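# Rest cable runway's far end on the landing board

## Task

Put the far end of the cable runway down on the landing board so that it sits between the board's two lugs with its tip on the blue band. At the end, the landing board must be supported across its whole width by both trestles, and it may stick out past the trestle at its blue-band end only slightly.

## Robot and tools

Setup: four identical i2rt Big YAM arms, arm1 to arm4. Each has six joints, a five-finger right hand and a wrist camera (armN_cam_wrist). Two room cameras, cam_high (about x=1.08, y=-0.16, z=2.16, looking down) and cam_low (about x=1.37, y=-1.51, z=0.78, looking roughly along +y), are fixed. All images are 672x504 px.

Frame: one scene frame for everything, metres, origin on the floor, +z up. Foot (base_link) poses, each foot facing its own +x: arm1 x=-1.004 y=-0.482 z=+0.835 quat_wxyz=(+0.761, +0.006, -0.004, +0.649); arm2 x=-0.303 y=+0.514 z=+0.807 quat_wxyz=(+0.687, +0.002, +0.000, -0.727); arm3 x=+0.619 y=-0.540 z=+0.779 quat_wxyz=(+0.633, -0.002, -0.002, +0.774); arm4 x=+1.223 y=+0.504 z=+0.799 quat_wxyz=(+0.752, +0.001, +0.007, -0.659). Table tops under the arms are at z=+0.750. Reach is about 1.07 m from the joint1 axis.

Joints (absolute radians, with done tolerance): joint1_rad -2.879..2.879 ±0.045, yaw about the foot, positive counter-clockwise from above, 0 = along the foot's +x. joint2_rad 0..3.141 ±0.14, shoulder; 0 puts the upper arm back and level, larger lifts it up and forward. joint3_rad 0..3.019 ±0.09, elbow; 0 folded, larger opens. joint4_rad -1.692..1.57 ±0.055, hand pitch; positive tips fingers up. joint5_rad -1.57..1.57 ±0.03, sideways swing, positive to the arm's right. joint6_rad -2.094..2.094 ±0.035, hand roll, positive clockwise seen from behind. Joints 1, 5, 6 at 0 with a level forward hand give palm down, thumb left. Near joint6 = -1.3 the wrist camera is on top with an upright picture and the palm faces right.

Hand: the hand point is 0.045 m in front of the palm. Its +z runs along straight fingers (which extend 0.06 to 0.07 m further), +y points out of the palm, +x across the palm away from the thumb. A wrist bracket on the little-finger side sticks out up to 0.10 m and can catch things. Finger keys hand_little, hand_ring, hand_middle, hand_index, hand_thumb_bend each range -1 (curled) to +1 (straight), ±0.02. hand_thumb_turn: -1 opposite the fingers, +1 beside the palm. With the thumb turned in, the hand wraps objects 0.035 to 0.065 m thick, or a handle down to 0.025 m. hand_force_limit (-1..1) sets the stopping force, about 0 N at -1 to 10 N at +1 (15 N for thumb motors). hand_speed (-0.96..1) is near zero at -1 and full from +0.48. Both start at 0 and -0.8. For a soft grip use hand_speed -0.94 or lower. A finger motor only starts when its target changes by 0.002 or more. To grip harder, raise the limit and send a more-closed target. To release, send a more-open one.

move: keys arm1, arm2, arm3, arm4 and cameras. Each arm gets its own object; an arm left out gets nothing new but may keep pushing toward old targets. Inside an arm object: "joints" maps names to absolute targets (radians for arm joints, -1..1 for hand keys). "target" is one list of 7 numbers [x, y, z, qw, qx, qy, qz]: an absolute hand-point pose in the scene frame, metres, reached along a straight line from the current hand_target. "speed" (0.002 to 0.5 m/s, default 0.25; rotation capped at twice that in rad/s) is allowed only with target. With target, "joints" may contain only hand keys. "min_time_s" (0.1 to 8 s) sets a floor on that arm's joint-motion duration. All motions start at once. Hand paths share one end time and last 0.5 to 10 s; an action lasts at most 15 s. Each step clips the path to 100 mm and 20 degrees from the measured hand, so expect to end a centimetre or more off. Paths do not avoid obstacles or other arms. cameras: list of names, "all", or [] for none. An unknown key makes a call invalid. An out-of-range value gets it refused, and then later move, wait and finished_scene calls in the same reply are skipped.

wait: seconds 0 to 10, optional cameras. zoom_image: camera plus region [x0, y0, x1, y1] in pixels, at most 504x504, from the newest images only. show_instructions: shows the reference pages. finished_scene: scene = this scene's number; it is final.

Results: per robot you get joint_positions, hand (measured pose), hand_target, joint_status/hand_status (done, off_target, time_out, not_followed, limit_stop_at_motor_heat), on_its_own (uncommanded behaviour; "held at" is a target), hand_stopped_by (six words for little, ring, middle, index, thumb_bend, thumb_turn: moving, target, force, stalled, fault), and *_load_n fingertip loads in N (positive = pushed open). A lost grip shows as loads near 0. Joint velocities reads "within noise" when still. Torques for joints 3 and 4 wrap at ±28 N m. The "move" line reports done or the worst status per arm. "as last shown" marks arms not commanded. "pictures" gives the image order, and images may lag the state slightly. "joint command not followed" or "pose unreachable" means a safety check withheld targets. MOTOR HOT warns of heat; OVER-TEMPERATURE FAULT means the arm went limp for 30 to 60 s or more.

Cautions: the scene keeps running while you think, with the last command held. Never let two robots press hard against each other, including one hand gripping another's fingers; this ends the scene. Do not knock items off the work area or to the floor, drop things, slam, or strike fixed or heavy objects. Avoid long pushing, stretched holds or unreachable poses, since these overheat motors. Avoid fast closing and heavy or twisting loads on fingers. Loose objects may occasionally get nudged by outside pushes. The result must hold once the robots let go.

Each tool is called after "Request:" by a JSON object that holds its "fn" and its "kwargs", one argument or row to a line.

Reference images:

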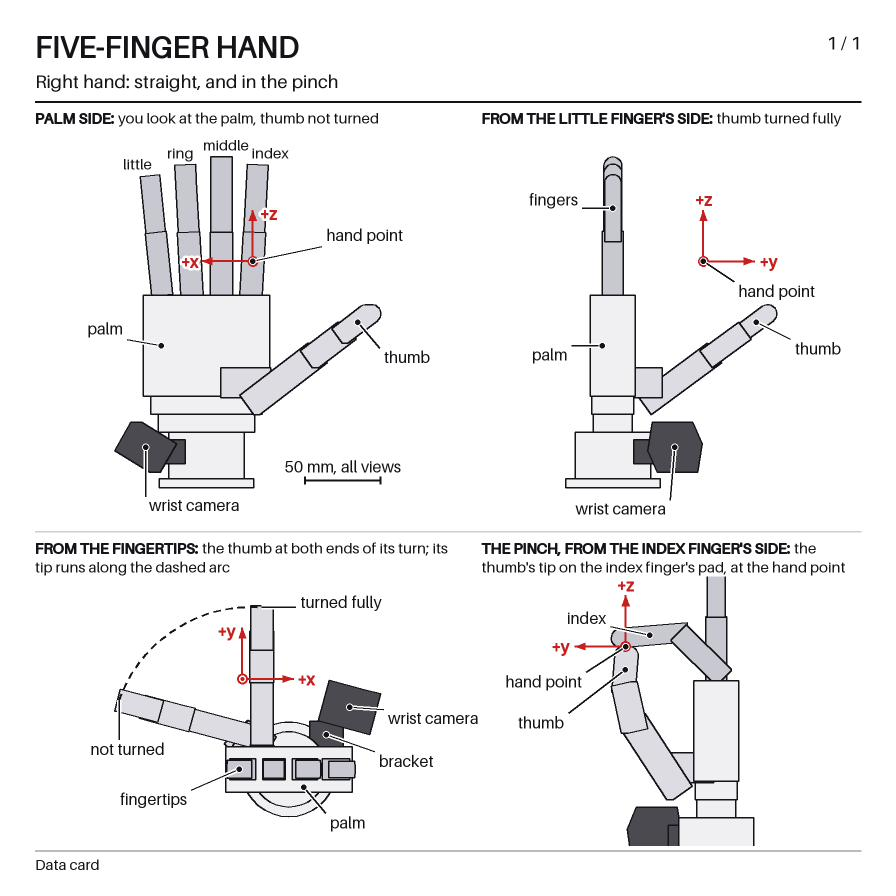

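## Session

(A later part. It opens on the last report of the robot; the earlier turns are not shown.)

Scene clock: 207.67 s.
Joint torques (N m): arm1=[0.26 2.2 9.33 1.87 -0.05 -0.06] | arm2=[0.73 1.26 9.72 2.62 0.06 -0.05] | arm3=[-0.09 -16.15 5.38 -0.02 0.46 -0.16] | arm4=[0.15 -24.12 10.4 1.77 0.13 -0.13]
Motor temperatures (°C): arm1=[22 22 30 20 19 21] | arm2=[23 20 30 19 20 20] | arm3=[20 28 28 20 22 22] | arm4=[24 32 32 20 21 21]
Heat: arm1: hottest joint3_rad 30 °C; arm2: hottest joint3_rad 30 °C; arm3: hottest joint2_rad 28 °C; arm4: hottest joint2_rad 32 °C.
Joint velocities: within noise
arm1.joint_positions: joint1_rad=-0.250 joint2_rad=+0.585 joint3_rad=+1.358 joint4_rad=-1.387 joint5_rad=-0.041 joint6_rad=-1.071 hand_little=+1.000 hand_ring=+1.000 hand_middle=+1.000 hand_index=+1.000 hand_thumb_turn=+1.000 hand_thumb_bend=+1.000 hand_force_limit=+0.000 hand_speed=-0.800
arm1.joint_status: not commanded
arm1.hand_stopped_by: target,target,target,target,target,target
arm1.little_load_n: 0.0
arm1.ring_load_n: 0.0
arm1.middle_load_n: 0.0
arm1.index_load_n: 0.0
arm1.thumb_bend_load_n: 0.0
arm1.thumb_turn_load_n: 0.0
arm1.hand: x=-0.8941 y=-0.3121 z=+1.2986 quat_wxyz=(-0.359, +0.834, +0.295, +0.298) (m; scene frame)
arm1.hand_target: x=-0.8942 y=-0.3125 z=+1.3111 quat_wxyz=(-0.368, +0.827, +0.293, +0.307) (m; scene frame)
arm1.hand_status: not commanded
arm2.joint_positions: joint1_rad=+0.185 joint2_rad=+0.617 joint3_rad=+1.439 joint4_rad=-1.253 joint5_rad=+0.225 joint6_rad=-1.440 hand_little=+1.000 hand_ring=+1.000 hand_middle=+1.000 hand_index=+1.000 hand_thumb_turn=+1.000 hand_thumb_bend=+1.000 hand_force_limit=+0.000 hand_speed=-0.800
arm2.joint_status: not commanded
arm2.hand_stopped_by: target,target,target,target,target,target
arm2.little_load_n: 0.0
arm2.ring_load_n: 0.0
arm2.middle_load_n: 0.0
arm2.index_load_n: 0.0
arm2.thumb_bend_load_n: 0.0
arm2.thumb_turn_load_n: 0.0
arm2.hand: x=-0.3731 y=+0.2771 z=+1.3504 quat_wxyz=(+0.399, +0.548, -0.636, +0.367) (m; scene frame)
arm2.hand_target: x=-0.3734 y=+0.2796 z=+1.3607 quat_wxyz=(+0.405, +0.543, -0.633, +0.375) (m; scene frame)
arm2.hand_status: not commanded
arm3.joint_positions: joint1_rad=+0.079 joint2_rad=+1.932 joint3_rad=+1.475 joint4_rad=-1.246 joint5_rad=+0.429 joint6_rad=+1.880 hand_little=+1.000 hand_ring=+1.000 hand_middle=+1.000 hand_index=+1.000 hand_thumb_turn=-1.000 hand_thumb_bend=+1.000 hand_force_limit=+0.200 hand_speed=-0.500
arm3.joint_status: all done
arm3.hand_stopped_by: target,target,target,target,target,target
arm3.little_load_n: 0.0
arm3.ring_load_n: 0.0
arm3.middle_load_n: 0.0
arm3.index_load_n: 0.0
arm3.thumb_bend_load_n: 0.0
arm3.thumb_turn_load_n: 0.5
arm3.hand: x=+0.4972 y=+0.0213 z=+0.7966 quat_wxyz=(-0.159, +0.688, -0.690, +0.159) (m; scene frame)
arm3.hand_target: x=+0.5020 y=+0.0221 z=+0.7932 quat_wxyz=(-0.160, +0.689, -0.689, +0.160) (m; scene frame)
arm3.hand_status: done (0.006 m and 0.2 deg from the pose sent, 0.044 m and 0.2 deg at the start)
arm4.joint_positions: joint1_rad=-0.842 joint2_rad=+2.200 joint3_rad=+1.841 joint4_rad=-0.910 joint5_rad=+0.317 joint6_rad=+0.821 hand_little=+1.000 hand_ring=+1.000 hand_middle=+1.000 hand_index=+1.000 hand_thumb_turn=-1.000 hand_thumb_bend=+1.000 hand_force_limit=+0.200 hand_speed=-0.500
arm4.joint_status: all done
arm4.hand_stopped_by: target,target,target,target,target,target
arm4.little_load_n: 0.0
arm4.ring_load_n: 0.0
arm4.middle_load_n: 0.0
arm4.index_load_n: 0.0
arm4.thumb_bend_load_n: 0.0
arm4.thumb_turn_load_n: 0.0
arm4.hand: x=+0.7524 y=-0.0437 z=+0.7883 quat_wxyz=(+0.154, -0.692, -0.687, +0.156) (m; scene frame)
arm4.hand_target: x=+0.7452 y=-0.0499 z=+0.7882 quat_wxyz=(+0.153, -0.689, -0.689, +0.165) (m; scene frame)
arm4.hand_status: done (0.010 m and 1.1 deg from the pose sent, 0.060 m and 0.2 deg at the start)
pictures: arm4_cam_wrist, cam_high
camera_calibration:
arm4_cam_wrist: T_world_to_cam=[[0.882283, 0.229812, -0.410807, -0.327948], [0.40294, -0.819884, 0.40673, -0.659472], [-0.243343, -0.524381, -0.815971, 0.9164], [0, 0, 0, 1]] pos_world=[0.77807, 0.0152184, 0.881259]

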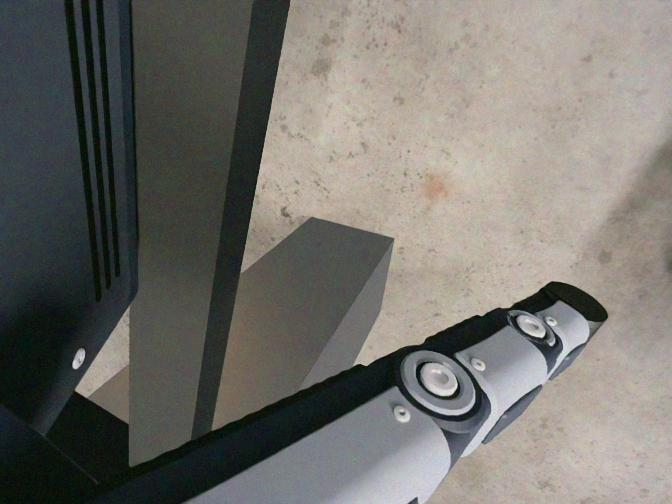

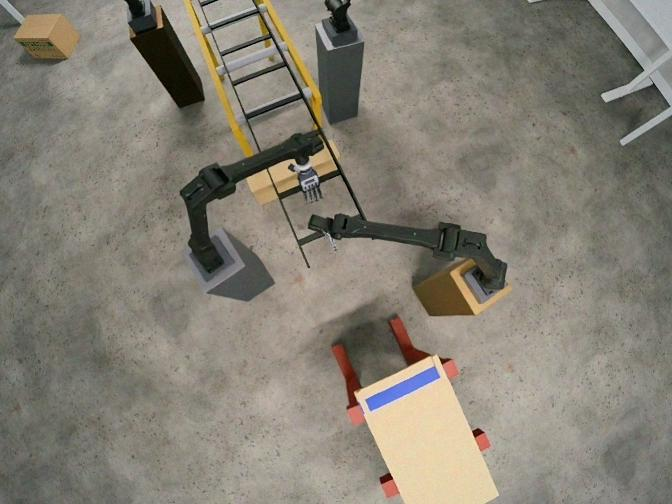

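Request:
{"fn": "move", "kwargs": {
  "arm4": {"target":[0.734,-0.052,0.790,0.153,-0.690,-0.690,0.170],"speed":0.05},
  "cameras": ["arm4_cam_wrist"]
}}

Scene clock: 220.10 s.
Joint torques (N m): arm1=[0.44 2.78 9.47 1.76 -0.05 -0.09] | arm2=[0.85 1.32 9.73 2.63 0.05 -0.05] | arm3=[-0.09 -16.15 5.37 -0.02 0.46 -0.16] | arm4=[-0.91 -22.89 13.26 1.81 0.1 -0.08]
Motor temperatures (°C): arm1=[22 22 30 20 19 21] | arm2=[23 20 30 19 20 20] | arm3=[20 28 27 20 22 22] | arm4=[24 32 32 20 21 21]
Heat: arm1: hottest joint3_rad 30 °C; arm2: hottest joint3_rad 30 °C; arm3: hottest joint2_rad 28 °C; arm4: hottest joint2_rad 32 °C.
move: arm4 off_target
Joint velocities: within noise
arm1, arm2, arm3: as last shown
arm2.little_load_n: 0.5
arm3.thumb_turn_load_n: 0.0
arm4.joint_positions: joint1_rad=-0.844 joint2_rad=+2.200 joint3_rad=+1.841 joint4_rad=-0.910 joint5_rad=+0.315 joint6_rad=+0.809 hand_little=+1.000 hand_ring=+1.000 hand_middle=+1.000 hand_index=+1.000 hand_thumb_turn=-1.000 hand_thumb_bend=+1.000 hand_force_limit=+0.200 hand_speed=-0.500
arm4.joint_status: not commanded
arm4.hand_stopped_by: target,target,target,target,target,target
arm4.little_load_n: 0.0
arm4.ring_load_n: 0.0
arm4.middle_load_n: 0.0
arm4.index_load_n: 0.0
arm4.thumb_bend_load_n: 0.0
arm4.thumb_turn_load_n: 0.0
arm4.hand: x=+0.7516 y=-0.0419 z=+0.7876 quat_wxyz=(+0.154, -0.689, -0.691, +0.155) (m; scene frame)
arm4.hand_target: x=+0.7345 y=-0.0511 z=+0.7904 quat_wxyz=(+0.153, -0.688, -0.688, +0.170) (m; scene frame)
arm4.hand_status: off_target (0.020 m and 1.7 deg from the pose sent, 0.020 m and 1.6 deg at the start)
pictures: arm4_cam_wrist
camera_calibration:
arm4_cam_wrist: T_world_to_cam=[[0.881173, 0.238427, -0.408273, -0.328663], [0.408653, -0.818368, 0.404075, -0.659526], [-0.237776, -0.522902, -0.818558, 0.914469], [0, 0, 0, 1]] pos_world=[0.776565, 0.0168052, 0.880859]

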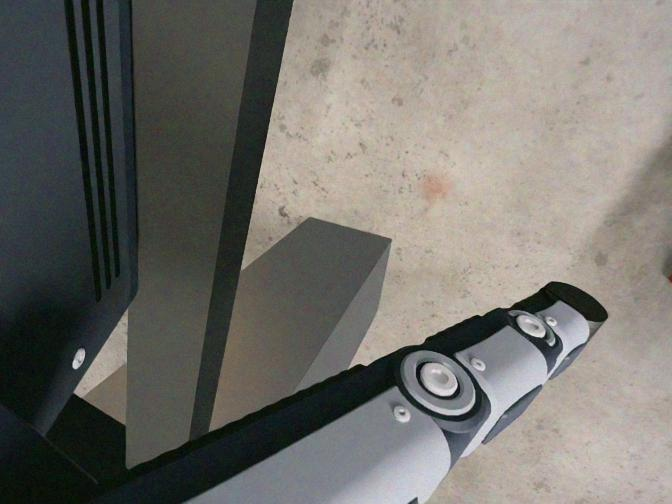

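Request:
{"fn": "move", "kwargs": {
  "arm4": {"target":[0.722,-0.058,0.80,0.153,-0.690,-0.690,0.170],"speed":0.06},
  "cameras": ["arm4_cam_wrist","cam_low"]
}}

Scene clock: 226.87 s.
Joint torques (N m): arm1=[0.21 2.73 9.43 1.84 -0.08 -0.05] | arm2=[0.73 1.26 9.73 2.62 0.05 -0.05] | arm3=[-0.15 -16.09 5.38 -0.01 0.46 -0.16] | arm4=[-0.67 -23.94 13.7 0.9 0.09 -0.13]
Motor temperatures (°C): arm1=[22 22 30 20 19 21] | arm2=[23 20 30 19 20 20] | arm3=[20 28 27 20 22 22] | arm4=[24 32 33 20 21 21]
Heat: arm1: hottest joint3_rad 30 °C; arm2: hottest joint3_rad 30 °C; arm3: hottest joint2_rad 28 °C; arm4: hottest joint3_rad 33 °C.
move: arm4 off_target
Joint velocities: within noise
arm1, arm2, arm3: as last shown
arm2.little_load_n: 0.0
arm4.joint_positions: joint1_rad=-0.850 joint2_rad=+2.230 joint3_rad=+1.908 joint4_rad=-0.928 joint5_rad=+0.311 joint6_rad=+0.800 hand_little=+1.000 hand_ring=+1.000 hand_middle=+1.000 hand_index=+1.000 hand_thumb_turn=-1.000 hand_thumb_bend=+1.000 hand_force_limit=+0.200 hand_speed=-0.500
arm4.joint_status: not commanded
arm4.hand_stopped_by: target,target,target,target,target,target
arm4.little_load_n: 0.0
arm4.ring_load_n: 0.0
arm4.middle_load_n: 0.0
arm4.index_load_n: 0.0
arm4.thumb_bend_load_n: 0.0
arm4.thumb_turn_load_n: 0.0
arm4.hand: x=+0.7379 y=-0.0529 z=+0.7942 quat_wxyz=(+0.153, -0.688, -0.691, +0.163) (m; scene frame)
arm4.hand_target: x=+0.7225 y=-0.0575 z=+0.8002 quat_wxyz=(+0.153, -0.688, -0.688, +0.170) (m; scene frame)
arm4.hand_status: off_target (0.018 m and 0.8 deg from the pose sent, 0.036 m and 1.7 deg at the start)
pictures: arm4_cam_wrist, cam_low
camera_calibration:
arm4_cam_wrist: T_world_to_cam=[[0.875953, 0.237186, -0.420058, -0.298169], [0.416595, -0.810975, 0.410814, -0.676507], [-0.243217, -0.534848, -0.809187, 0.906831], [0, 0, 0, 1]] pos_world=[0.763569, 0.00710754, 0.886465]

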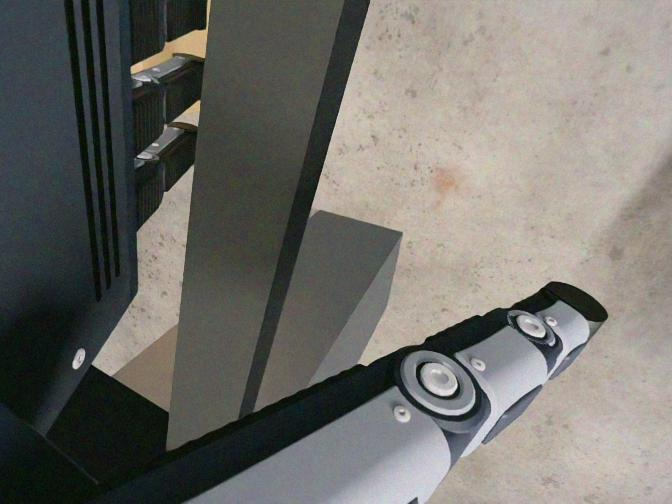

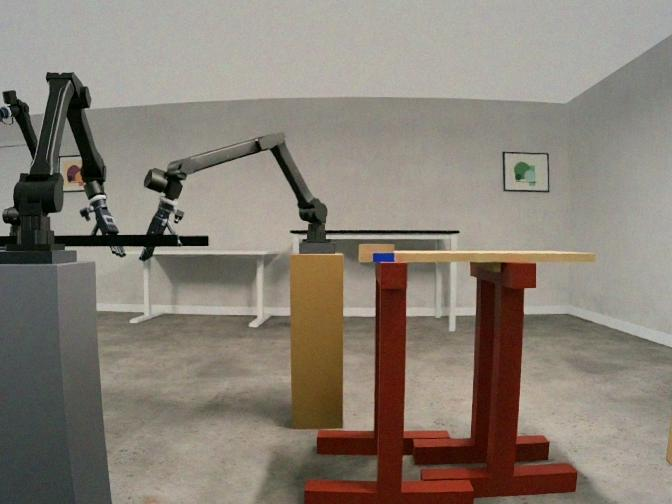

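Request:
{"fn": "move", "kwargs": {
  "arm4": {"joints":{"hand_speed":-0.5,"hand_little":-0.3,"hand_ring":-0.3,"hand_middle":-0.3,"hand_index":-0.3}},
  "arm3": {"joints":{"hand_speed":-0.5,"hand_little":-0.3,"hand_ring":-0.3,"hand_middle":-0.3,"hand_index":-0.3}},
  "cameras": ["arm4_cam_wrist","arm3_cam_wrist","cam_low"]
}}

Request:
{"fn": "zoom_image", "kwargs": {
  "camera": "cam_low",
  "region": [60, 180, 240, 280]
}}

Scene clock: 232.13 s.
Joint torques (N m): arm1=[-0.03 3.6 9.36 1.72 -0.01 -0.06] | arm2=[0.73 1.2 9.72 2.62 0.05 -0.05] | arm3=[0.5 -17.26 5.74 -0.21 0.25 -0.15] | arm4=[-1.38 -24.47 13.37 0.81 0.11 -0.11]
Motor temperatures (°C): arm1=[22 22 30 20 19 21] | arm2=[23 20 30 19 20 20] | arm3=[20 28 27 20 22 22] | arm4=[24 31 33 20 21 21]
Heat: arm1: hottest joint3_rad 30 °C; arm2: hottest joint3_rad 30 °C; arm3: hottest joint2_rad 28 °C; arm4: hottest joint3_rad 33 °C.
move: arm3 done; arm4 done
Joint velocities: within noise
arm1, arm2: as last shown
arm3.joint_positions: joint1_rad=+0.071 joint2_rad=+1.947 joint3_rad=+1.468 joint4_rad=-1.242 joint5_rad=+0.434 joint6_rad=+1.879 hand_little=-0.300 hand_ring=-0.300 hand_middle=-0.300 hand_index=-0.300 hand_thumb_turn=-1.000 hand_thumb_bend=+1.000 hand_force_limit=+0.200 hand_speed=-0.500
arm3.joint_status: all done
arm3.hand_stopped_by: target,target,target,target,target,target
arm3.little_load_n: 1.0
arm3.ring_load_n: 0.0
arm3.middle_load_n: 0.0
arm3.index_load_n: 0.0
arm3.thumb_bend_load_n: 0.0
arm3.thumb_turn_load_n: 0.0
arm3.hand: x=+0.5037 y=+0.0191 z=+0.7862 quat_wxyz=(-0.156, +0.686, -0.690, +0.168) (m; scene frame)
arm3.hand_target: x=+0.5021 y=+0.0219 z=+0.7930 quat_wxyz=(-0.160, +0.689, -0.689, +0.160) (m; scene frame)
arm3.hand_status: not commanded
arm4.joint_positions: joint1_rad=-0.856 joint2_rad=+2.234 joint3_rad=+1.911 joint4_rad=-0.928 joint5_rad=+0.310 joint6_rad=+0.798 hand_little=-0.300 hand_ring=-0.300 hand_middle=-0.300 hand_index=-0.300 hand_thumb_turn=-1.000 hand_thumb_bend=+1.000 hand_force_limit=+0.200 hand_speed=-0.500
arm4.joint_status: all done
arm4.hand_stopped_by: target,target,target,target,target,target
arm4.little_load_n: 0.0
arm4.ring_load_n: 0.0
arm4.middle_load_n: 0.0
arm4.index_load_n: 0.0
arm4.thumb_bend_load_n: 0.0
arm4.thumb_turn_load_n: 0.0
arm4.hand: x=+0.7340 y=-0.0501 z=+0.7926 quat_wxyz=(+0.153, -0.690, -0.689, +0.162) (m; scene frame)
arm4.hand_target: x=+0.7223 y=-0.0573 z=+0.8003 quat_wxyz=(+0.153, -0.688, -0.688, +0.170) (m; scene frame)
arm4.hand_status: not commanded
pictures: arm3_cam_wrist, arm4_cam_wrist, cam_low
camera_calibration:
arm3_cam_wrist: T_world_to_cam=[[-0.873322, -0.239469, -0.424221, 0.77602], [-0.406374, 0.83836, 0.363335, -0.0985717], [0.268642, 0.489701, -0.829473, 0.62279], [0, 0, 0, 1]] pos_world=[0.47035, -0.0365093, 0.881606]
arm4_cam_wrist: T_world_to_cam=[[0.877526, 0.233259, -0.418973, -0.298227], [0.412106, -0.81358, 0.41019, -0.668248], [-0.245187, -0.532614, -0.810065, 0.908204], [0, 0, 0, 1]] pos_world=[0.759771, 0.00961346, 0.884865]

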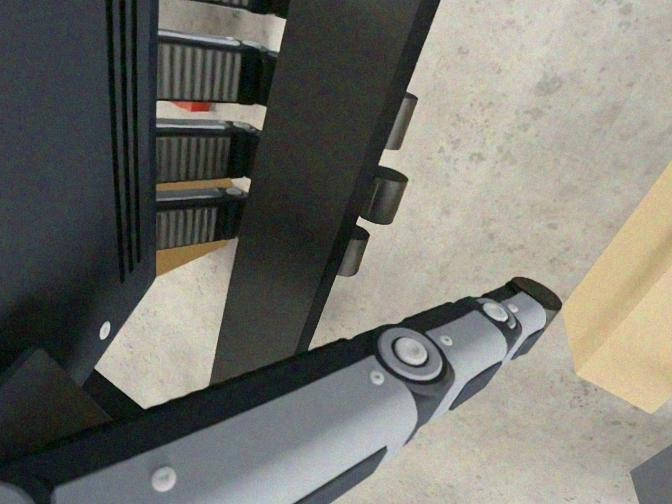

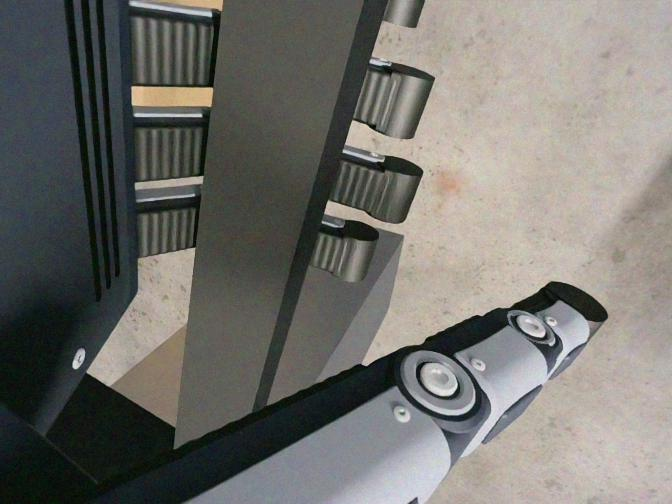

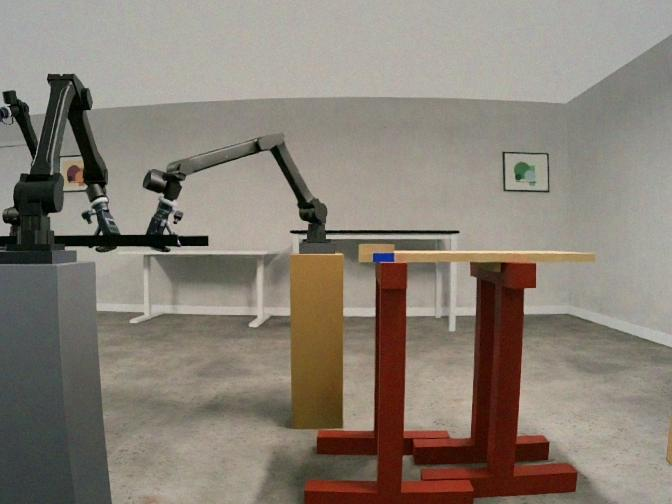

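Scaled by 2.800 from the camera's 672x504 image, which has a finer 960x720 frame.

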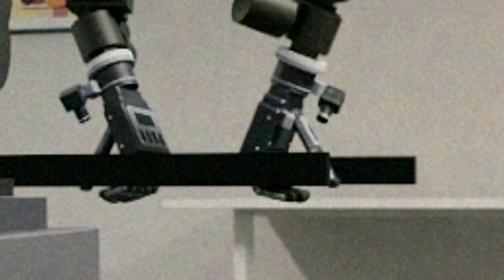

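Request:
{"fn": "move", "kwargs": {
  "arm3": {"target":[0.493,0.022,0.775,-0.160,0.690,-0.690,0.160],"speed":0.06},
  "arm4": {"joints":{"hand_speed":-0.7,"hand_little":-0.85,"hand_ring":-0.9,"hand_middle":-0.9,"hand_index":-0.9}},
  "cameras": ["arm4_cam_wrist","arm3_cam_wrist","cam_low"]
}}

Request:
{"fn": "zoom_image", "kwargs": {
  "camera": "cam_low",
  "region": [60, 180, 240, 280]
}}

Scene clock: 240.23 s.
Joint torques (N m): arm1=[0.15 2.55 9.42 1.74 -0.04 -0.05] | arm2=[0.73 1.26 9.73 2.63 0.06 -0.05] | arm3=[1.26 -15.79 5.2 -0.01 0.17 0.02] | arm4=[-0.09 -26.23 12.98 0.77 0.36 -0.4]
Motor temperatures (°C): arm1=[22 22 30 20 19 21] | arm2=[23 20 30 19 20 20] | arm3=[20 28 27 20 22 22] | arm4=[24 31 33 20 21 21]
Heat: arm1: hottest joint3_rad 30 °C; arm2: hottest joint3_rad 30 °C; arm3: hottest joint2_rad 28 °C; arm4: hottest joint3_rad 33 °C.
move: arm3 done; arm4 off_target
Joint velocities: within noise
arm1, arm2: as last shown
arm3.joint_positions: joint1_rad=+0.077 joint2_rad=+1.954 joint3_rad=+1.468 joint4_rad=-1.217 joint5_rad=+0.434 joint6_rad=+1.879 hand_little=-0.300 hand_ring=-0.300 hand_middle=-0.300 hand_index=-0.300 hand_thumb_turn=-1.000 hand_thumb_bend=+1.000 hand_force_limit=+0.200 hand_speed=-0.500
arm3.joint_status: not commanded
arm3.hand_stopped_by: target,target,target,target,target,target
arm3.little_load_n: 0.5
arm3.ring_load_n: 0.0
arm3.middle_load_n: 0.0
arm3.index_load_n: 0.0
arm3.thumb_bend_load_n: 0.0
arm3.thumb_turn_load_n: 0.0
arm3.hand: x=+0.4987 y=+0.0240 z=+0.7824 quat_wxyz=(-0.161, +0.688, -0.690, +0.160) (m; scene frame)
arm3.hand_target: x=+0.4931 y=+0.0218 z=+0.7750 quat_wxyz=(-0.160, +0.689, -0.689, +0.160) (m; scene frame)
arm3.hand_status: done (0.010 m and 0.2 deg from the pose sent, 0.016 m and 1.1 deg at the start)
arm4.joint_positions: joint1_rad=-0.858 joint2_rad=+2.265 joint3_rad=+1.911 joint4_rad=-0.930 joint5_rad=+0.304 joint6_rad=+0.828 hand_little=-0.850 hand_ring=-0.877 hand_middle=-0.896 hand_index=-0.899 hand_thumb_turn=-1.000 hand_thumb_bend=+1.000 hand_force_limit=+0.200 hand_speed=-0.700
arm4.joint_status: hand_ring off_target (ended at -0.877, target -0.900); the others done
arm4.hand_stopped_by: target,force,force,target,target,target
arm4.little_load_n: 0.0
arm4.ring_load_n: 3.5
arm4.middle_load_n: 7.0
arm4.index_load_n: 3.0
arm4.thumb_bend_load_n: -0.5
arm4.thumb_turn_load_n: 0.0
arm4.hand: x=+0.7361 y=-0.0479 z=+0.7708 quat_wxyz=(+0.149, -0.700, -0.682, +0.148) (m; scene frame)
arm4.hand_target: x=+0.7225 y=-0.0575 z=+0.8003 quat_wxyz=(+0.153, -0.688, -0.688, +0.171) (m; scene frame)
arm4.hand_status: not commanded
pictures: arm3_cam_wrist, arm4_cam_wrist, cam_low
camera_calibration:
arm3_cam_wrist: T_world_to_cam=[[-0.87382, -0.237756, -0.424159, 0.771402], [-0.409834, 0.829551, 0.379317, -0.113992], [0.261676, 0.505289, -0.822319, 0.616038], [0, 0, 0, 1]] pos_world=[0.466146, -0.0333091, 0.877016]
arm4_cam_wrist: T_world_to_cam=[[0.894137, 0.212438, -0.394194, -0.342153], [0.379108, -0.827629, 0.413893, -0.637539], [-0.23832, -0.519519, -0.82055, 0.896028], [0, 0, 0, 1]] pos_world=[0.761168, 0.0105444, 0.864235]

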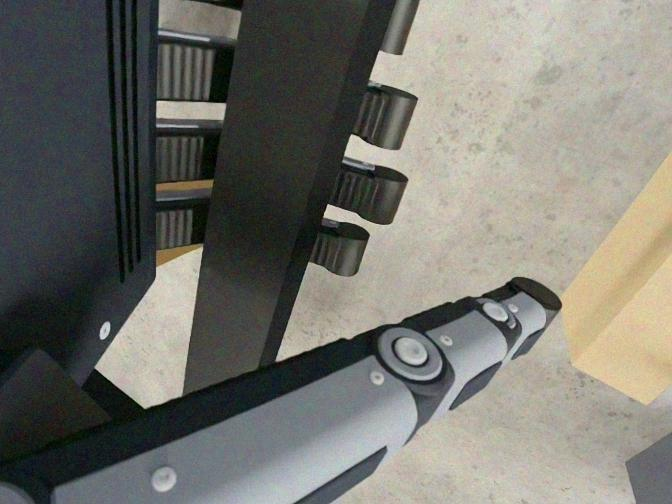

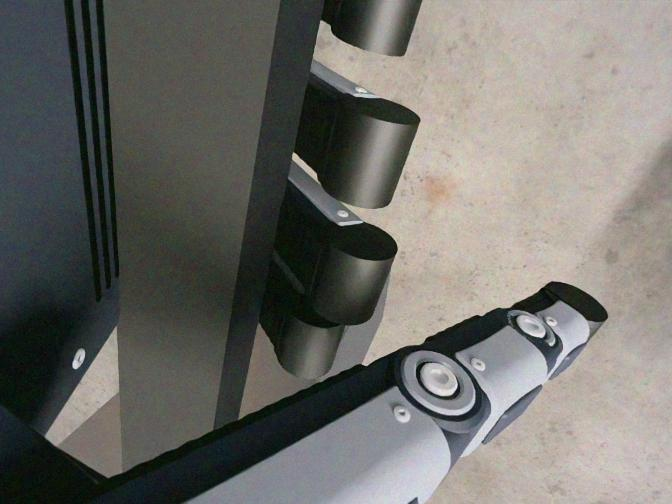

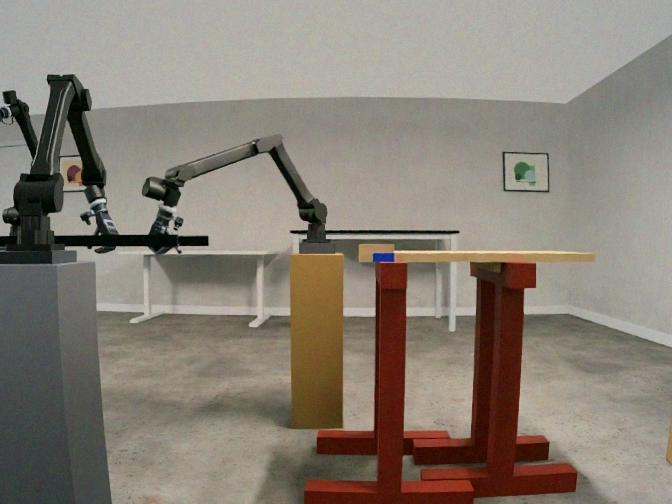

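Scaled by 2.800 from the camera's 672x504 image, which has a finer 960x720 frame.

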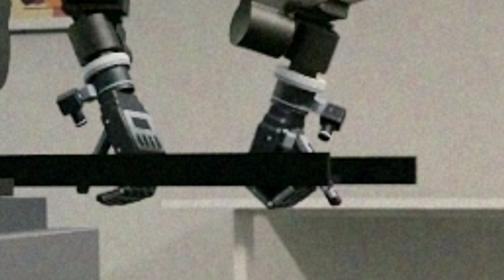

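Request:
{"fn": "move", "kwargs": {
  "arm3": {"joints":{"hand_speed":-0.7,"hand_little":-0.9,"hand_ring":-0.93,"hand_middle":-0.93,"hand_index":-0.93,"hand_thumb_bend":0.6}},
  "cameras": ["arm3_cam_wrist","cam_low","cam_high"]
}}

Request:
{"fn": "zoom_image", "kwargs": {
  "camera": "cam_low",
  "region": [60, 180, 240, 280]
}}

Request:
{"fn": "zoom_image", "kwargs": {
  "camera": "cam_high",
  "region": [260, 150, 380, 270]
}}

Scene clock: 246.23 s.
Joint torques (N m): arm1=[0.5 2.96 9.36 1.73 -0.06 -0.05] | arm2=[0.73 1.26 9.72 2.62 0.05 -0.05] | arm3=[1.2 -18.84 5.63 -0.7 0.31 -0.26] | arm4=[0.03 -27.81 13.16 0.88 0.36 -0.36]
Motor temperatures (°C): arm1=[22 22 30 20 19 21] | arm2=[23 20 30 19 20 20] | arm3=[20 28 27 20 22 22] | arm4=[24 32 33 20 21 21]
Heat: arm1: hottest joint3_rad 30 °C; arm2: hottest joint3_rad 30 °C; arm3: hottest joint2_rad 28 °C; arm4: hottest joint3_rad 33 °C.
move: arm3 done
Joint velocities: within noise
arm1, arm2, arm4: as last shown
arm3.joint_positions: joint1_rad=+0.077 joint2_rad=+1.992 joint3_rad=+1.459 joint4_rad=-1.201 joint5_rad=+0.430 joint6_rad=+1.907 hand_little=-0.900 hand_ring=-0.926 hand_middle=-0.930 hand_index=-0.930 hand_thumb_turn=-1.000 hand_thumb_bend=+0.600 hand_force_limit=+0.200 hand_speed=-0.700
arm3.joint_status: all done
arm3.hand_stopped_by: target,force,target,target,target,target
arm3.little_load_n: 1.0
arm3.ring_load_n: 5.5
arm3.middle_load_n: 0.0
arm3.index_load_n: 0.0
arm3.thumb_bend_load_n: 0.0
arm3.thumb_turn_load_n: 0.0
arm3.hand: x=+0.5004 y=+0.0204 z=+0.7586 quat_wxyz=(-0.154, +0.680, -0.696, +0.171) (m; scene frame)
arm3.hand_target: x=+0.4931 y=+0.0219 z=+0.7751 quat_wxyz=(-0.160, +0.689, -0.689, +0.160) (m; scene frame)
arm3.hand_status: not commanded
arm4.thumb_bend_load_n: 0.0
pictures: arm3_cam_wrist, cam_high, cam_low
camera_calibration:
arm3_cam_wrist: T_world_to_cam=[[-0.877436, -0.223621, -0.424381, 0.763557], [-0.390553, 0.846702, 0.361337, -0.097639], [0.278522, 0.482793, -0.830263, 0.595937], [0, 0, 0, 1]] pos_world=[0.465858, -0.0342957, 0.854104]

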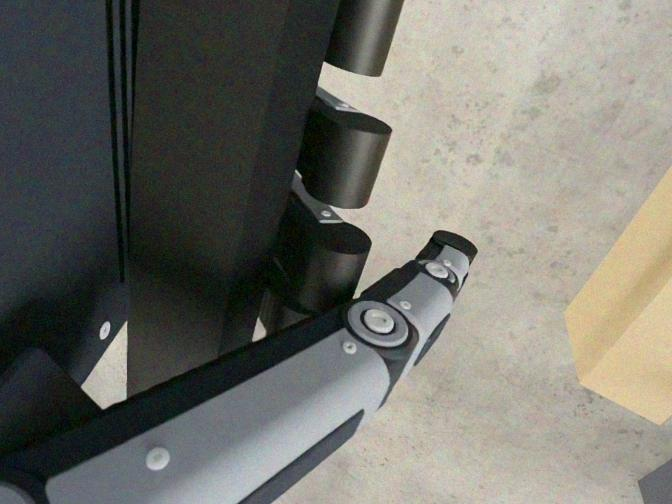

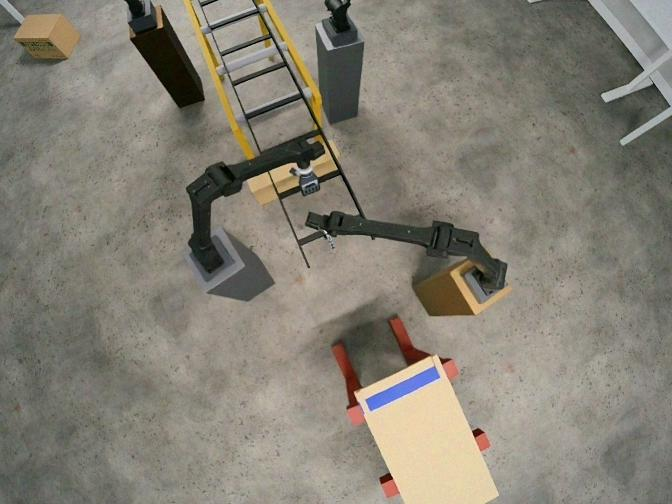

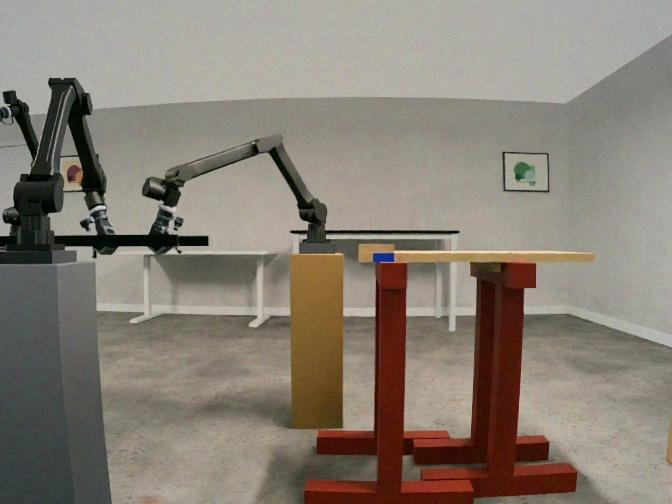

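Scaled by 2.800 from the camera's 672x504 image, which has a finer 960x720 frame.

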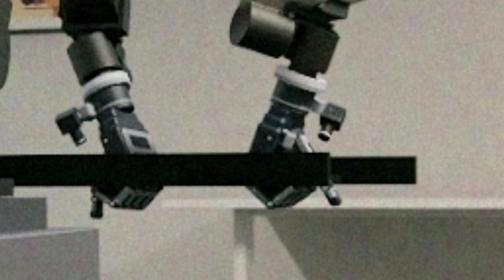

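Scaled by 4.200 from the camera's 672x504 image, which has a finer 960x720 frame.

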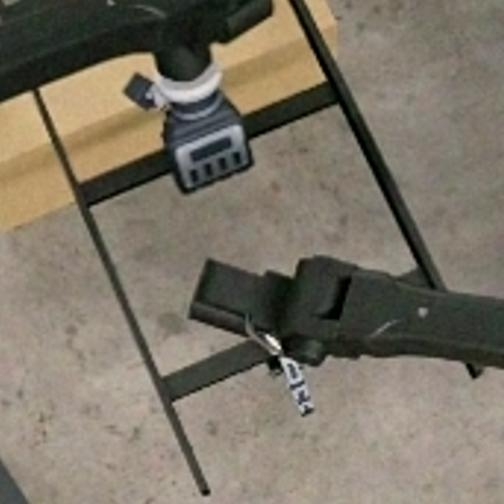

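Request:
{"fn": "move", "kwargs": {
  "arm4": {"target":[0.75,-0.065,0.86,0.120,-0.696,-0.682,0.195],"speed":0.08},
  "arm3": {"target":[0.510,0.022,0.85,-0.160,0.690,-0.690,0.160],"speed":0.08},
  "cameras": ["cam_low","cam_high"]
}}

Request:
{"fn": "zoom_image", "kwargs": {
  "camera": "cam_low",
  "region": [60, 180, 240, 280]
}}

Scene clock: 256.73 s.
Joint torques (N m): arm1=[0.32 2.9 9.36 1.68 -0.07 -0.05] | arm2=[0.79 1.26 9.72 2.62 0.06 -0.05] | arm3=[0.91 -25.76 8.88 -3.7 0.57 -0.8] | arm4=[0.26 -35.96 10.06 0.7 0.23 -0.08]
Motor temperatures (°C): arm1=[22 22 30 20 19 21] | arm2=[23 20 30 19 20 20] | arm3=[20 28 27 20 22 22] | arm4=[24 33 33 20 21 21]
Heat: arm1: hottest joint3_rad 30 °C; arm2: hottest joint3_rad 30 °C; arm3: hottest joint2_rad 28 °C; arm4: hottest joint2_rad 33 °C.
move: arm3 off_target; arm4 off_target
Joint velocities: within noise
arm1, arm2: as last shown
arm2.little_load_n: 0.5
arm3.joint_positions: joint1_rad=+0.052 joint2_rad=+1.990 joint3_rad=+1.459 joint4_rad=-1.254 joint5_rad=+0.430 joint6_rad=+1.931 hand_little=-0.899 hand_ring=-0.926 hand_middle=-0.930 hand_index=-0.930 hand_thumb_turn=-1.000 hand_thumb_bend=+0.600 hand_force_limit=+0.200 hand_speed=-0.700
arm3.joint_status: not commanded
arm3.hand_stopped_by: target,force,target,target,target,target
arm3.little_load_n: 5.5
arm3.ring_load_n: 8.0
arm3.middle_load_n: 0.5
arm3.index_load_n: 0.0
arm3.thumb_bend_load_n: 0.0
arm3.thumb_turn_load_n: 0.0
arm3.hand: x=+0.5189 y=+0.0109 z=+0.7602 quat_wxyz=(-0.142, +0.665, -0.708, +0.193) (m; scene frame)
arm3.hand_target: x=+0.5113 y=+0.0197 z=+0.8434 quat_wxyz=(-0.162, +0.688, -0.689, +0.159) (m; scene frame)
arm3.hand_status: off_target (0.091 m and 5.5 deg from the pose sent, 0.092 m and 2.0 deg at the start)
arm4.joint_positions: joint1_rad=-0.849 joint2_rad=+2.239 joint3_rad=+1.871 joint4_rad=-0.934 joint5_rad=+0.255 joint6_rad=+0.846 hand_little=-0.850 hand_ring=-0.877 hand_middle=-0.896 hand_index=-0.899 hand_thumb_turn=-1.000 hand_thumb_bend=+1.000 hand_force_limit=+0.200 hand_speed=-0.700
arm4.joint_status: not commanded
arm4.hand_stopped_by: target,force,force,target,target,target
arm4.little_load_n: 0.0
arm4.ring_load_n: 1.0
arm4.middle_load_n: 7.0
arm4.index_load_n: 5.5
arm4.thumb_bend_load_n: 0.0
arm4.thumb_turn_load_n: 0.0
arm4.hand: x=+0.7569 y=-0.0498 z=+0.7727 quat_wxyz=(+0.124, -0.704, -0.685, +0.140) (m; scene frame)
arm4.hand_target: x=+0.7513 y=-0.0636 z=+0.8566 quat_wxyz=(+0.120, -0.695, -0.681, +0.195) (m; scene frame)
arm4.hand_status: off_target (0.089 m and 6.4 deg from the pose sent, 0.092 m and 6.4 deg at the start)
pictures: cam_high, cam_low

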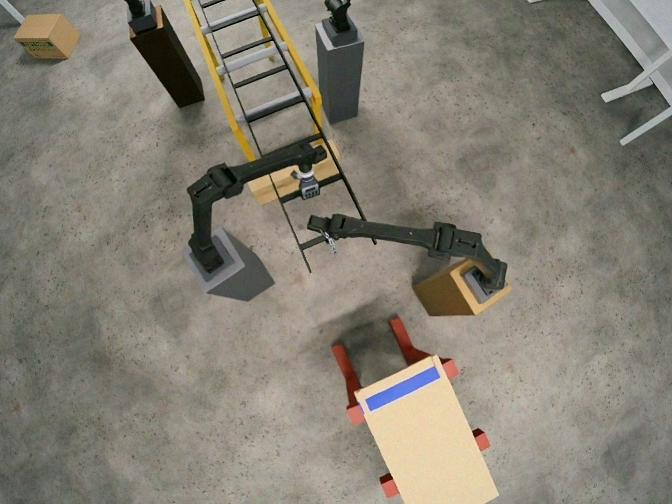

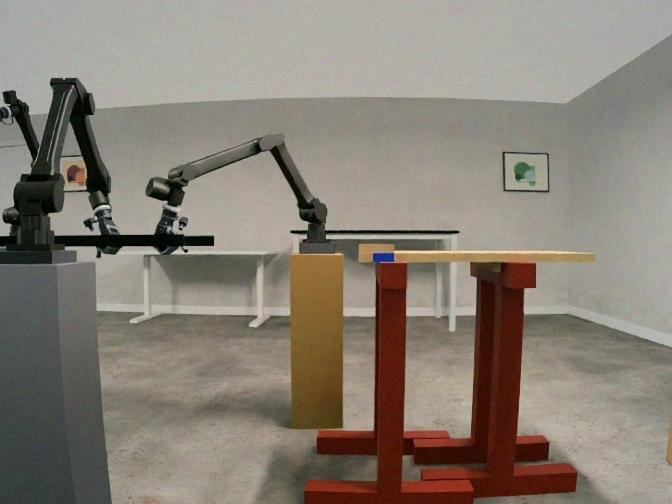

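Scaled by 2.800 from the camera's 672x504 image, which has a finer 960x720 frame.

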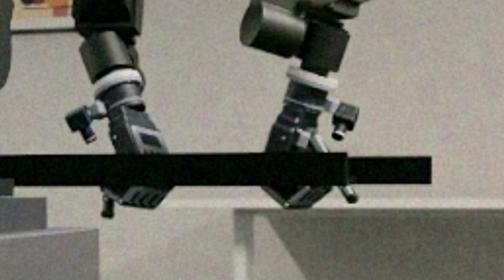

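Request:
{"fn": "move", "kwargs": {
  "arm4": {"target":[0.95,-0.068,0.868,0.120,-0.696,-0.682,0.195],"speed":0.1},
  "arm3": {"target":[0.71,0.018,0.862,-0.160,0.690,-0.690,0.155],"speed":0.1},
  "cameras": ["cam_low","cam_high"]
}}

Request:
{"fn": "zoom_image", "kwargs": {
  "camera": "cam_low",
  "region": [120, 180, 300, 280]
}}

Scene clock: 265.23 s.
Joint torques (N m): arm1=[0.09 3.14 9.4 1.85 -0.03 -0.08] | arm2=[0.79 1.26 9.73 2.62 0.05 -0.05] | arm3=[1.26 -27.22 7.21 -2.04 0.58 -1] | arm4=[0.79 -33.79 9.46 0.25 0.68 -0.36]
Motor temperatures (°C): arm1=[22 22 30 20 19 21] | arm2=[23 20 31 19 20 20] | arm3=[20 28 28 20 22 22] | arm4=[24 33 33 20 21 21]
Heat: arm1: hottest joint3_rad 30 °C; arm2: hottest joint3_rad 31 °C; arm3: hottest joint2_rad 28 °C; arm4: hottest joint2_rad 33 °C.
move: arm3 off_target; arm4 off_target
Joint velocities: within noise
arm1, arm2: as last shown
arm1.little_load_n: -0.5
arm2.little_load_n: 0.0
arm3.joint_positions: joint1_rad=-0.326 joint2_rad=+1.932 joint3_rad=+1.389 joint4_rad=-1.099 joint5_rad=+0.438 joint6_rad=+1.539 hand_little=-0.899 hand_ring=-0.925 hand_middle=-0.930 hand_index=-0.930 hand_thumb_turn=-1.000 hand_thumb_bend=+0.600 hand_force_limit=+0.200 hand_speed=-0.700
arm3.joint_status: not commanded
arm3.hand_stopped_by: target,force,target,target,target,target
arm3.little_load_n: 9.5
arm3.ring_load_n: 11.0
arm3.middle_load_n: 1.5
arm3.index_load_n: 0.0
arm3.thumb_bend_load_n: 0.0
arm3.thumb_turn_load_n: 0.0
arm3.hand: x=+0.7166 y=+0.0071 z=+0.7662 quat_wxyz=(-0.117, +0.661, -0.717, +0.190) (m; scene frame)
arm3.hand_target: x=+0.7108 y=+0.0159 z=+0.8534 quat_wxyz=(-0.161, +0.688, -0.690, +0.158) (m; scene frame)
arm3.hand_status: off_target (0.097 m and 7.8 deg from the pose sent, 0.217 m and 5.9 deg at the start)
arm4.joint_positions: joint1_rad=-0.576 joint2_rad=+1.990 joint3_rad=+1.458 joint4_rad=-0.870 joint5_rad=+0.338 joint6_rad=+1.136 hand_little=-0.850 hand_ring=-0.876 hand_middle=-0.896 hand_index=-0.899 hand_thumb_turn=-1.000 hand_thumb_bend=+1.000 hand_force_limit=+0.200 hand_speed=-0.700
arm4.joint_status: not commanded
arm4.hand_stopped_by: target,force,force,target,target,target
arm4.little_load_n: 0.0
arm4.ring_load_n: 4.0
arm4.middle_load_n: 8.0
arm4.index_load_n: 4.5
arm4.thumb_bend_load_n: 0.0
arm4.thumb_turn_load_n: 0.0
arm4.hand: x=+0.9567 y=-0.0516 z=+0.7753 quat_wxyz=(+0.136, -0.707, -0.681, +0.134) (m; scene frame)
arm4.hand_target: x=+0.9510 y=-0.0662 z=+0.8624 quat_wxyz=(+0.121, -0.696, -0.681, +0.195) (m; scene frame)
arm4.hand_status: off_target (0.094 m and 7.3 deg from the pose sent, 0.216 m and 6.4 deg at the start)
pictures: cam_high, cam_low

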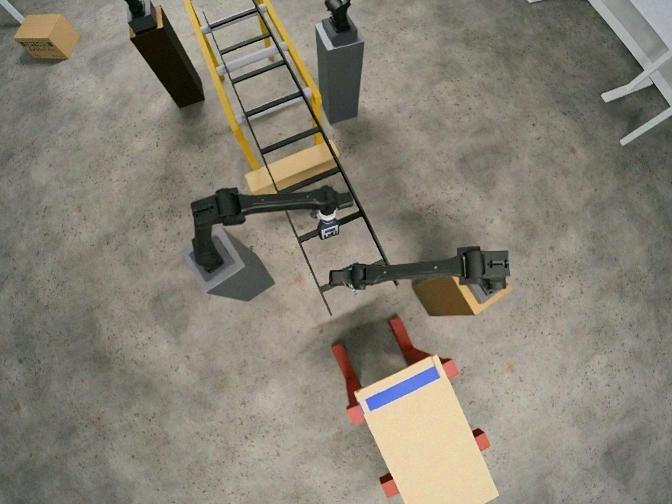

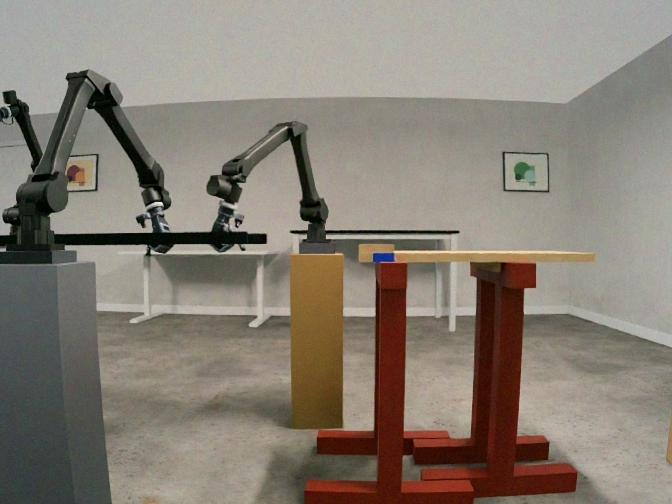

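Scaled by 2.800 from the camera's 672x504 image, which has a finer 960x720 frame.

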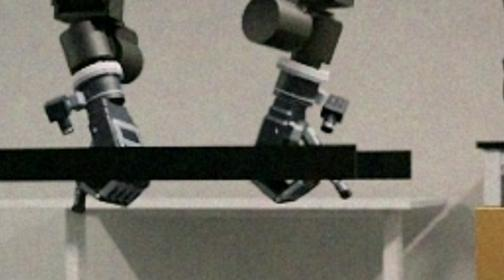

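Request:
{"fn": "move", "kwargs": {
  "arm4": {"target":[1.13,-0.078,0.873,0.120,-0.696,-0.682,0.200],"speed":0.1},
  "arm3": {"target":[0.89,0.014,0.868,-0.178,0.698,-0.680,0.145],"speed":0.1},
  "cameras": ["cam_low","cam_high"]
}}

Request:
{"fn": "zoom_image", "kwargs": {
  "camera": "cam_low",
  "region": [240, 210, 420, 290]
}}

Request:
{"fn": "zoom_image", "kwargs": {
  "camera": "cam_high",
  "region": [330, 290, 470, 420]
}}

Scene clock: 283.40 s.
Joint torques (N m): arm1=[0.56 3.19 9.32 1.77 -0.03 -0.02] | arm2=[0.79 1.26 9.72 2.63 0.05 -0.05] | arm3=[0.32 -23 11.34 -1.57 0.64 -1.16] | arm4=[1.38 -30.8 8.88 -1.06 0.46 -0.23]
Motor temperatures (°C): arm1=[22 22 30 20 19 21] | arm2=[23 20 31 19 20 20] | arm3=[20 32 28 20 22 23] | arm4=[24 36 32 20 21 21]
Heat: arm1: hottest joint3_rad 30 °C; arm2: hottest joint3_rad 31 °C; arm3: hottest joint2_rad 32 °C; arm4: hottest joint2_rad 36 °C.
move: arm3 off_target; arm4 off_target
Joint velocities: within noise
arm1.joint_positions: joint1_rad=-0.250 joint2_rad=+0.585 joint3_rad=+1.358 joint4_rad=-1.387 joint5_rad=-0.041 joint6_rad=-1.071 hand_little=+1.000 hand_ring=+1.000 hand_middle=+1.000 hand_index=+1.000 hand_thumb_turn=+1.000 hand_thumb_bend=+1.000 hand_force_limit=+0.000 hand_speed=-0.800
arm1.joint_status: not commanded
arm1.hand_stopped_by: target,target,target,target,target,target
arm1.little_load_n: 0.0
arm1.ring_load_n: 0.0
arm1.middle_load_n: 0.0
arm1.index_load_n: 0.0
arm1.thumb_bend_load_n: 0.0
arm1.thumb_turn_load_n: 0.0
arm1.hand: x=-0.8941 y=-0.3121 z=+1.2986 quat_wxyz=(-0.359, +0.834, +0.295, +0.298) (m; scene frame)
arm1.hand_target: x=-0.8942 y=-0.3125 z=+1.3111 quat_wxyz=(-0.368, +0.827, +0.293, +0.307) (m; scene frame)
arm1.hand_status: not commanded
arm2.joint_positions: joint1_rad=+0.185 joint2_rad=+0.617 joint3_rad=+1.439 joint4_rad=-1.253 joint5_rad=+0.225 joint6_rad=-1.440 hand_little=+1.000 hand_ring=+1.000 hand_middle=+1.000 hand_index=+1.000 hand_thumb_turn=+1.000 hand_thumb_bend=+1.000 hand_force_limit=+0.000 hand_speed=-0.800
arm2.joint_status: not commanded
arm2.hand_stopped_by: target,target,target,target,target,target
arm2.little_load_n: 0.0
arm2.ring_load_n: 0.0
arm2.middle_load_n: 0.0
arm2.index_load_n: 0.0
arm2.thumb_bend_load_n: 0.0
arm2.thumb_turn_load_n: 0.0
arm2.hand: x=-0.3731 y=+0.2771 z=+1.3504 quat_wxyz=(+0.399, +0.548, -0.636, +0.367) (m; scene frame)
arm2.hand_target: x=-0.3734 y=+0.2796 z=+1.3607 quat_wxyz=(+0.405, +0.543, -0.633, +0.375) (m; scene frame)
arm2.hand_status: not commanded
arm3.joint_positions: joint1_rad=-0.633 joint2_rad=+1.917 joint3_rad=+1.421 joint4_rad=-0.946 joint5_rad=+0.384 joint6_rad=+1.178 hand_little=-0.899 hand_ring=-0.925 hand_middle=-0.929 hand_index=-0.930 hand_thumb_turn=-1.000 hand_thumb_bend=+0.600 hand_force_limit=+0.200 hand_speed=-0.700
arm3.joint_status: not commanded
arm3.hand_stopped_by: target,force,target,target,target,target
arm3.little_load_n: 3.0
arm3.ring_load_n: 10.0
arm3.middle_load_n: 6.0
arm3.index_load_n: 0.5
arm3.thumb_bend_load_n: 0.0
arm3.thumb_turn_load_n: 0.0
arm3.hand: x=+0.8770 y=-0.0084 z=+0.7865 quat_wxyz=(-0.130, +0.669, -0.715, +0.156) (m; scene frame)
arm3.hand_target: x=+0.8886 y=+0.0104 z=+0.8653 quat_wxyz=(-0.181, +0.694, -0.681, +0.148) (m; scene frame)
arm3.hand_status: off_target (0.086 m and 7.7 deg from the pose sent, 0.201 m and 10.5 deg at the start)
arm4.joint_positions: joint1_rad=-0.268 joint2_rad=+1.892 joint3_rad=+1.360 joint4_rad=-0.946 joint5_rad=+0.425 joint6_rad=+1.455 hand_little=-0.850 hand_ring=-0.877 hand_middle=-0.896 hand_index=-0.899 hand_thumb_turn=-1.000 hand_thumb_bend=+1.000 hand_force_limit=+0.200 hand_speed=-0.700
arm4.joint_status: not commanded
arm4.hand_stopped_by: target,force,force,target,target,target
arm4.little_load_n: 0.0
arm4.ring_load_n: 1.5
arm4.middle_load_n: 8.5
arm4.index_load_n: 8.0
arm4.thumb_bend_load_n: 0.0
arm4.thumb_turn_load_n: 0.0
arm4.hand: x=+1.1207 y=-0.0712 z=+0.7949 quat_wxyz=(+0.146, -0.703, -0.676, +0.164) (m; scene frame)
arm4.hand_target: x=+1.1294 y=-0.0773 z=+0.8672 quat_wxyz=(+0.120, -0.695, -0.681, +0.200) (m; scene frame)
arm4.hand_status: off_target (0.079 m and 5.1 deg from the pose sent, 0.201 m and 7.8 deg at the start)
pictures: cam_high, cam_low

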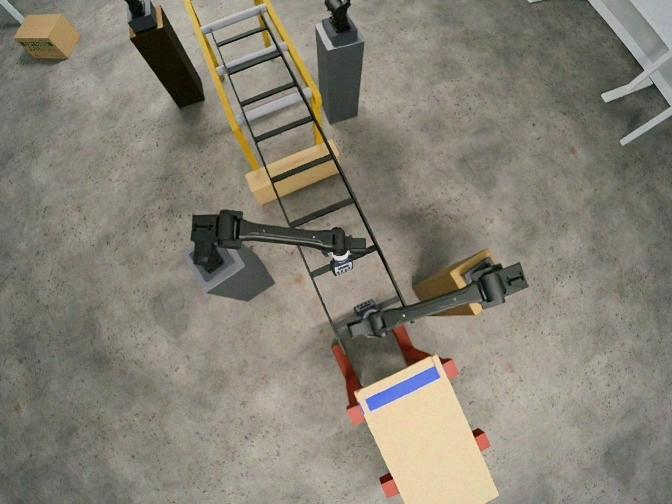

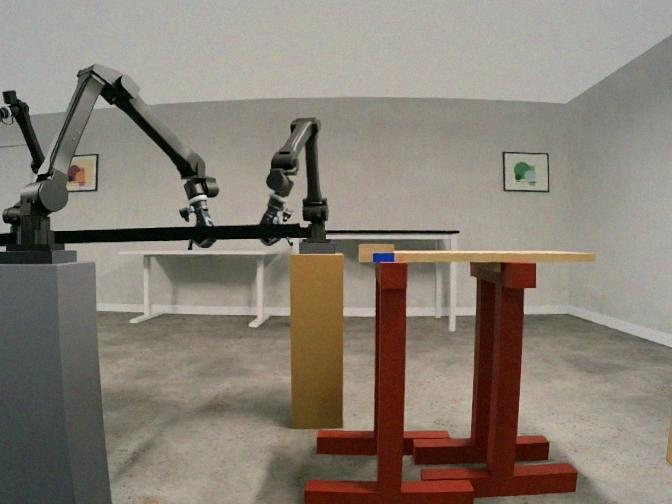

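Scaled by 2.800 from the camera's 672x504 image, which has a finer 960x720 frame.

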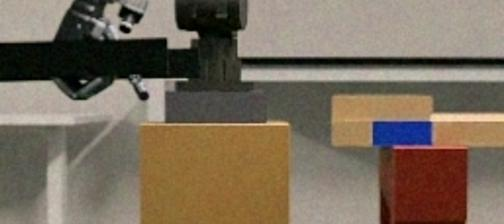

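Scaled by 3.600 from the camera's 672x504 image, which has a finer 960x720 frame.

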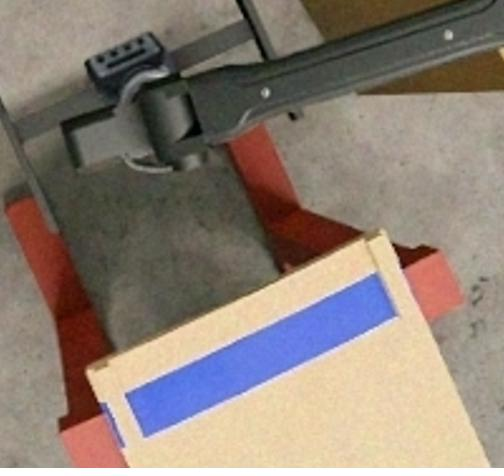

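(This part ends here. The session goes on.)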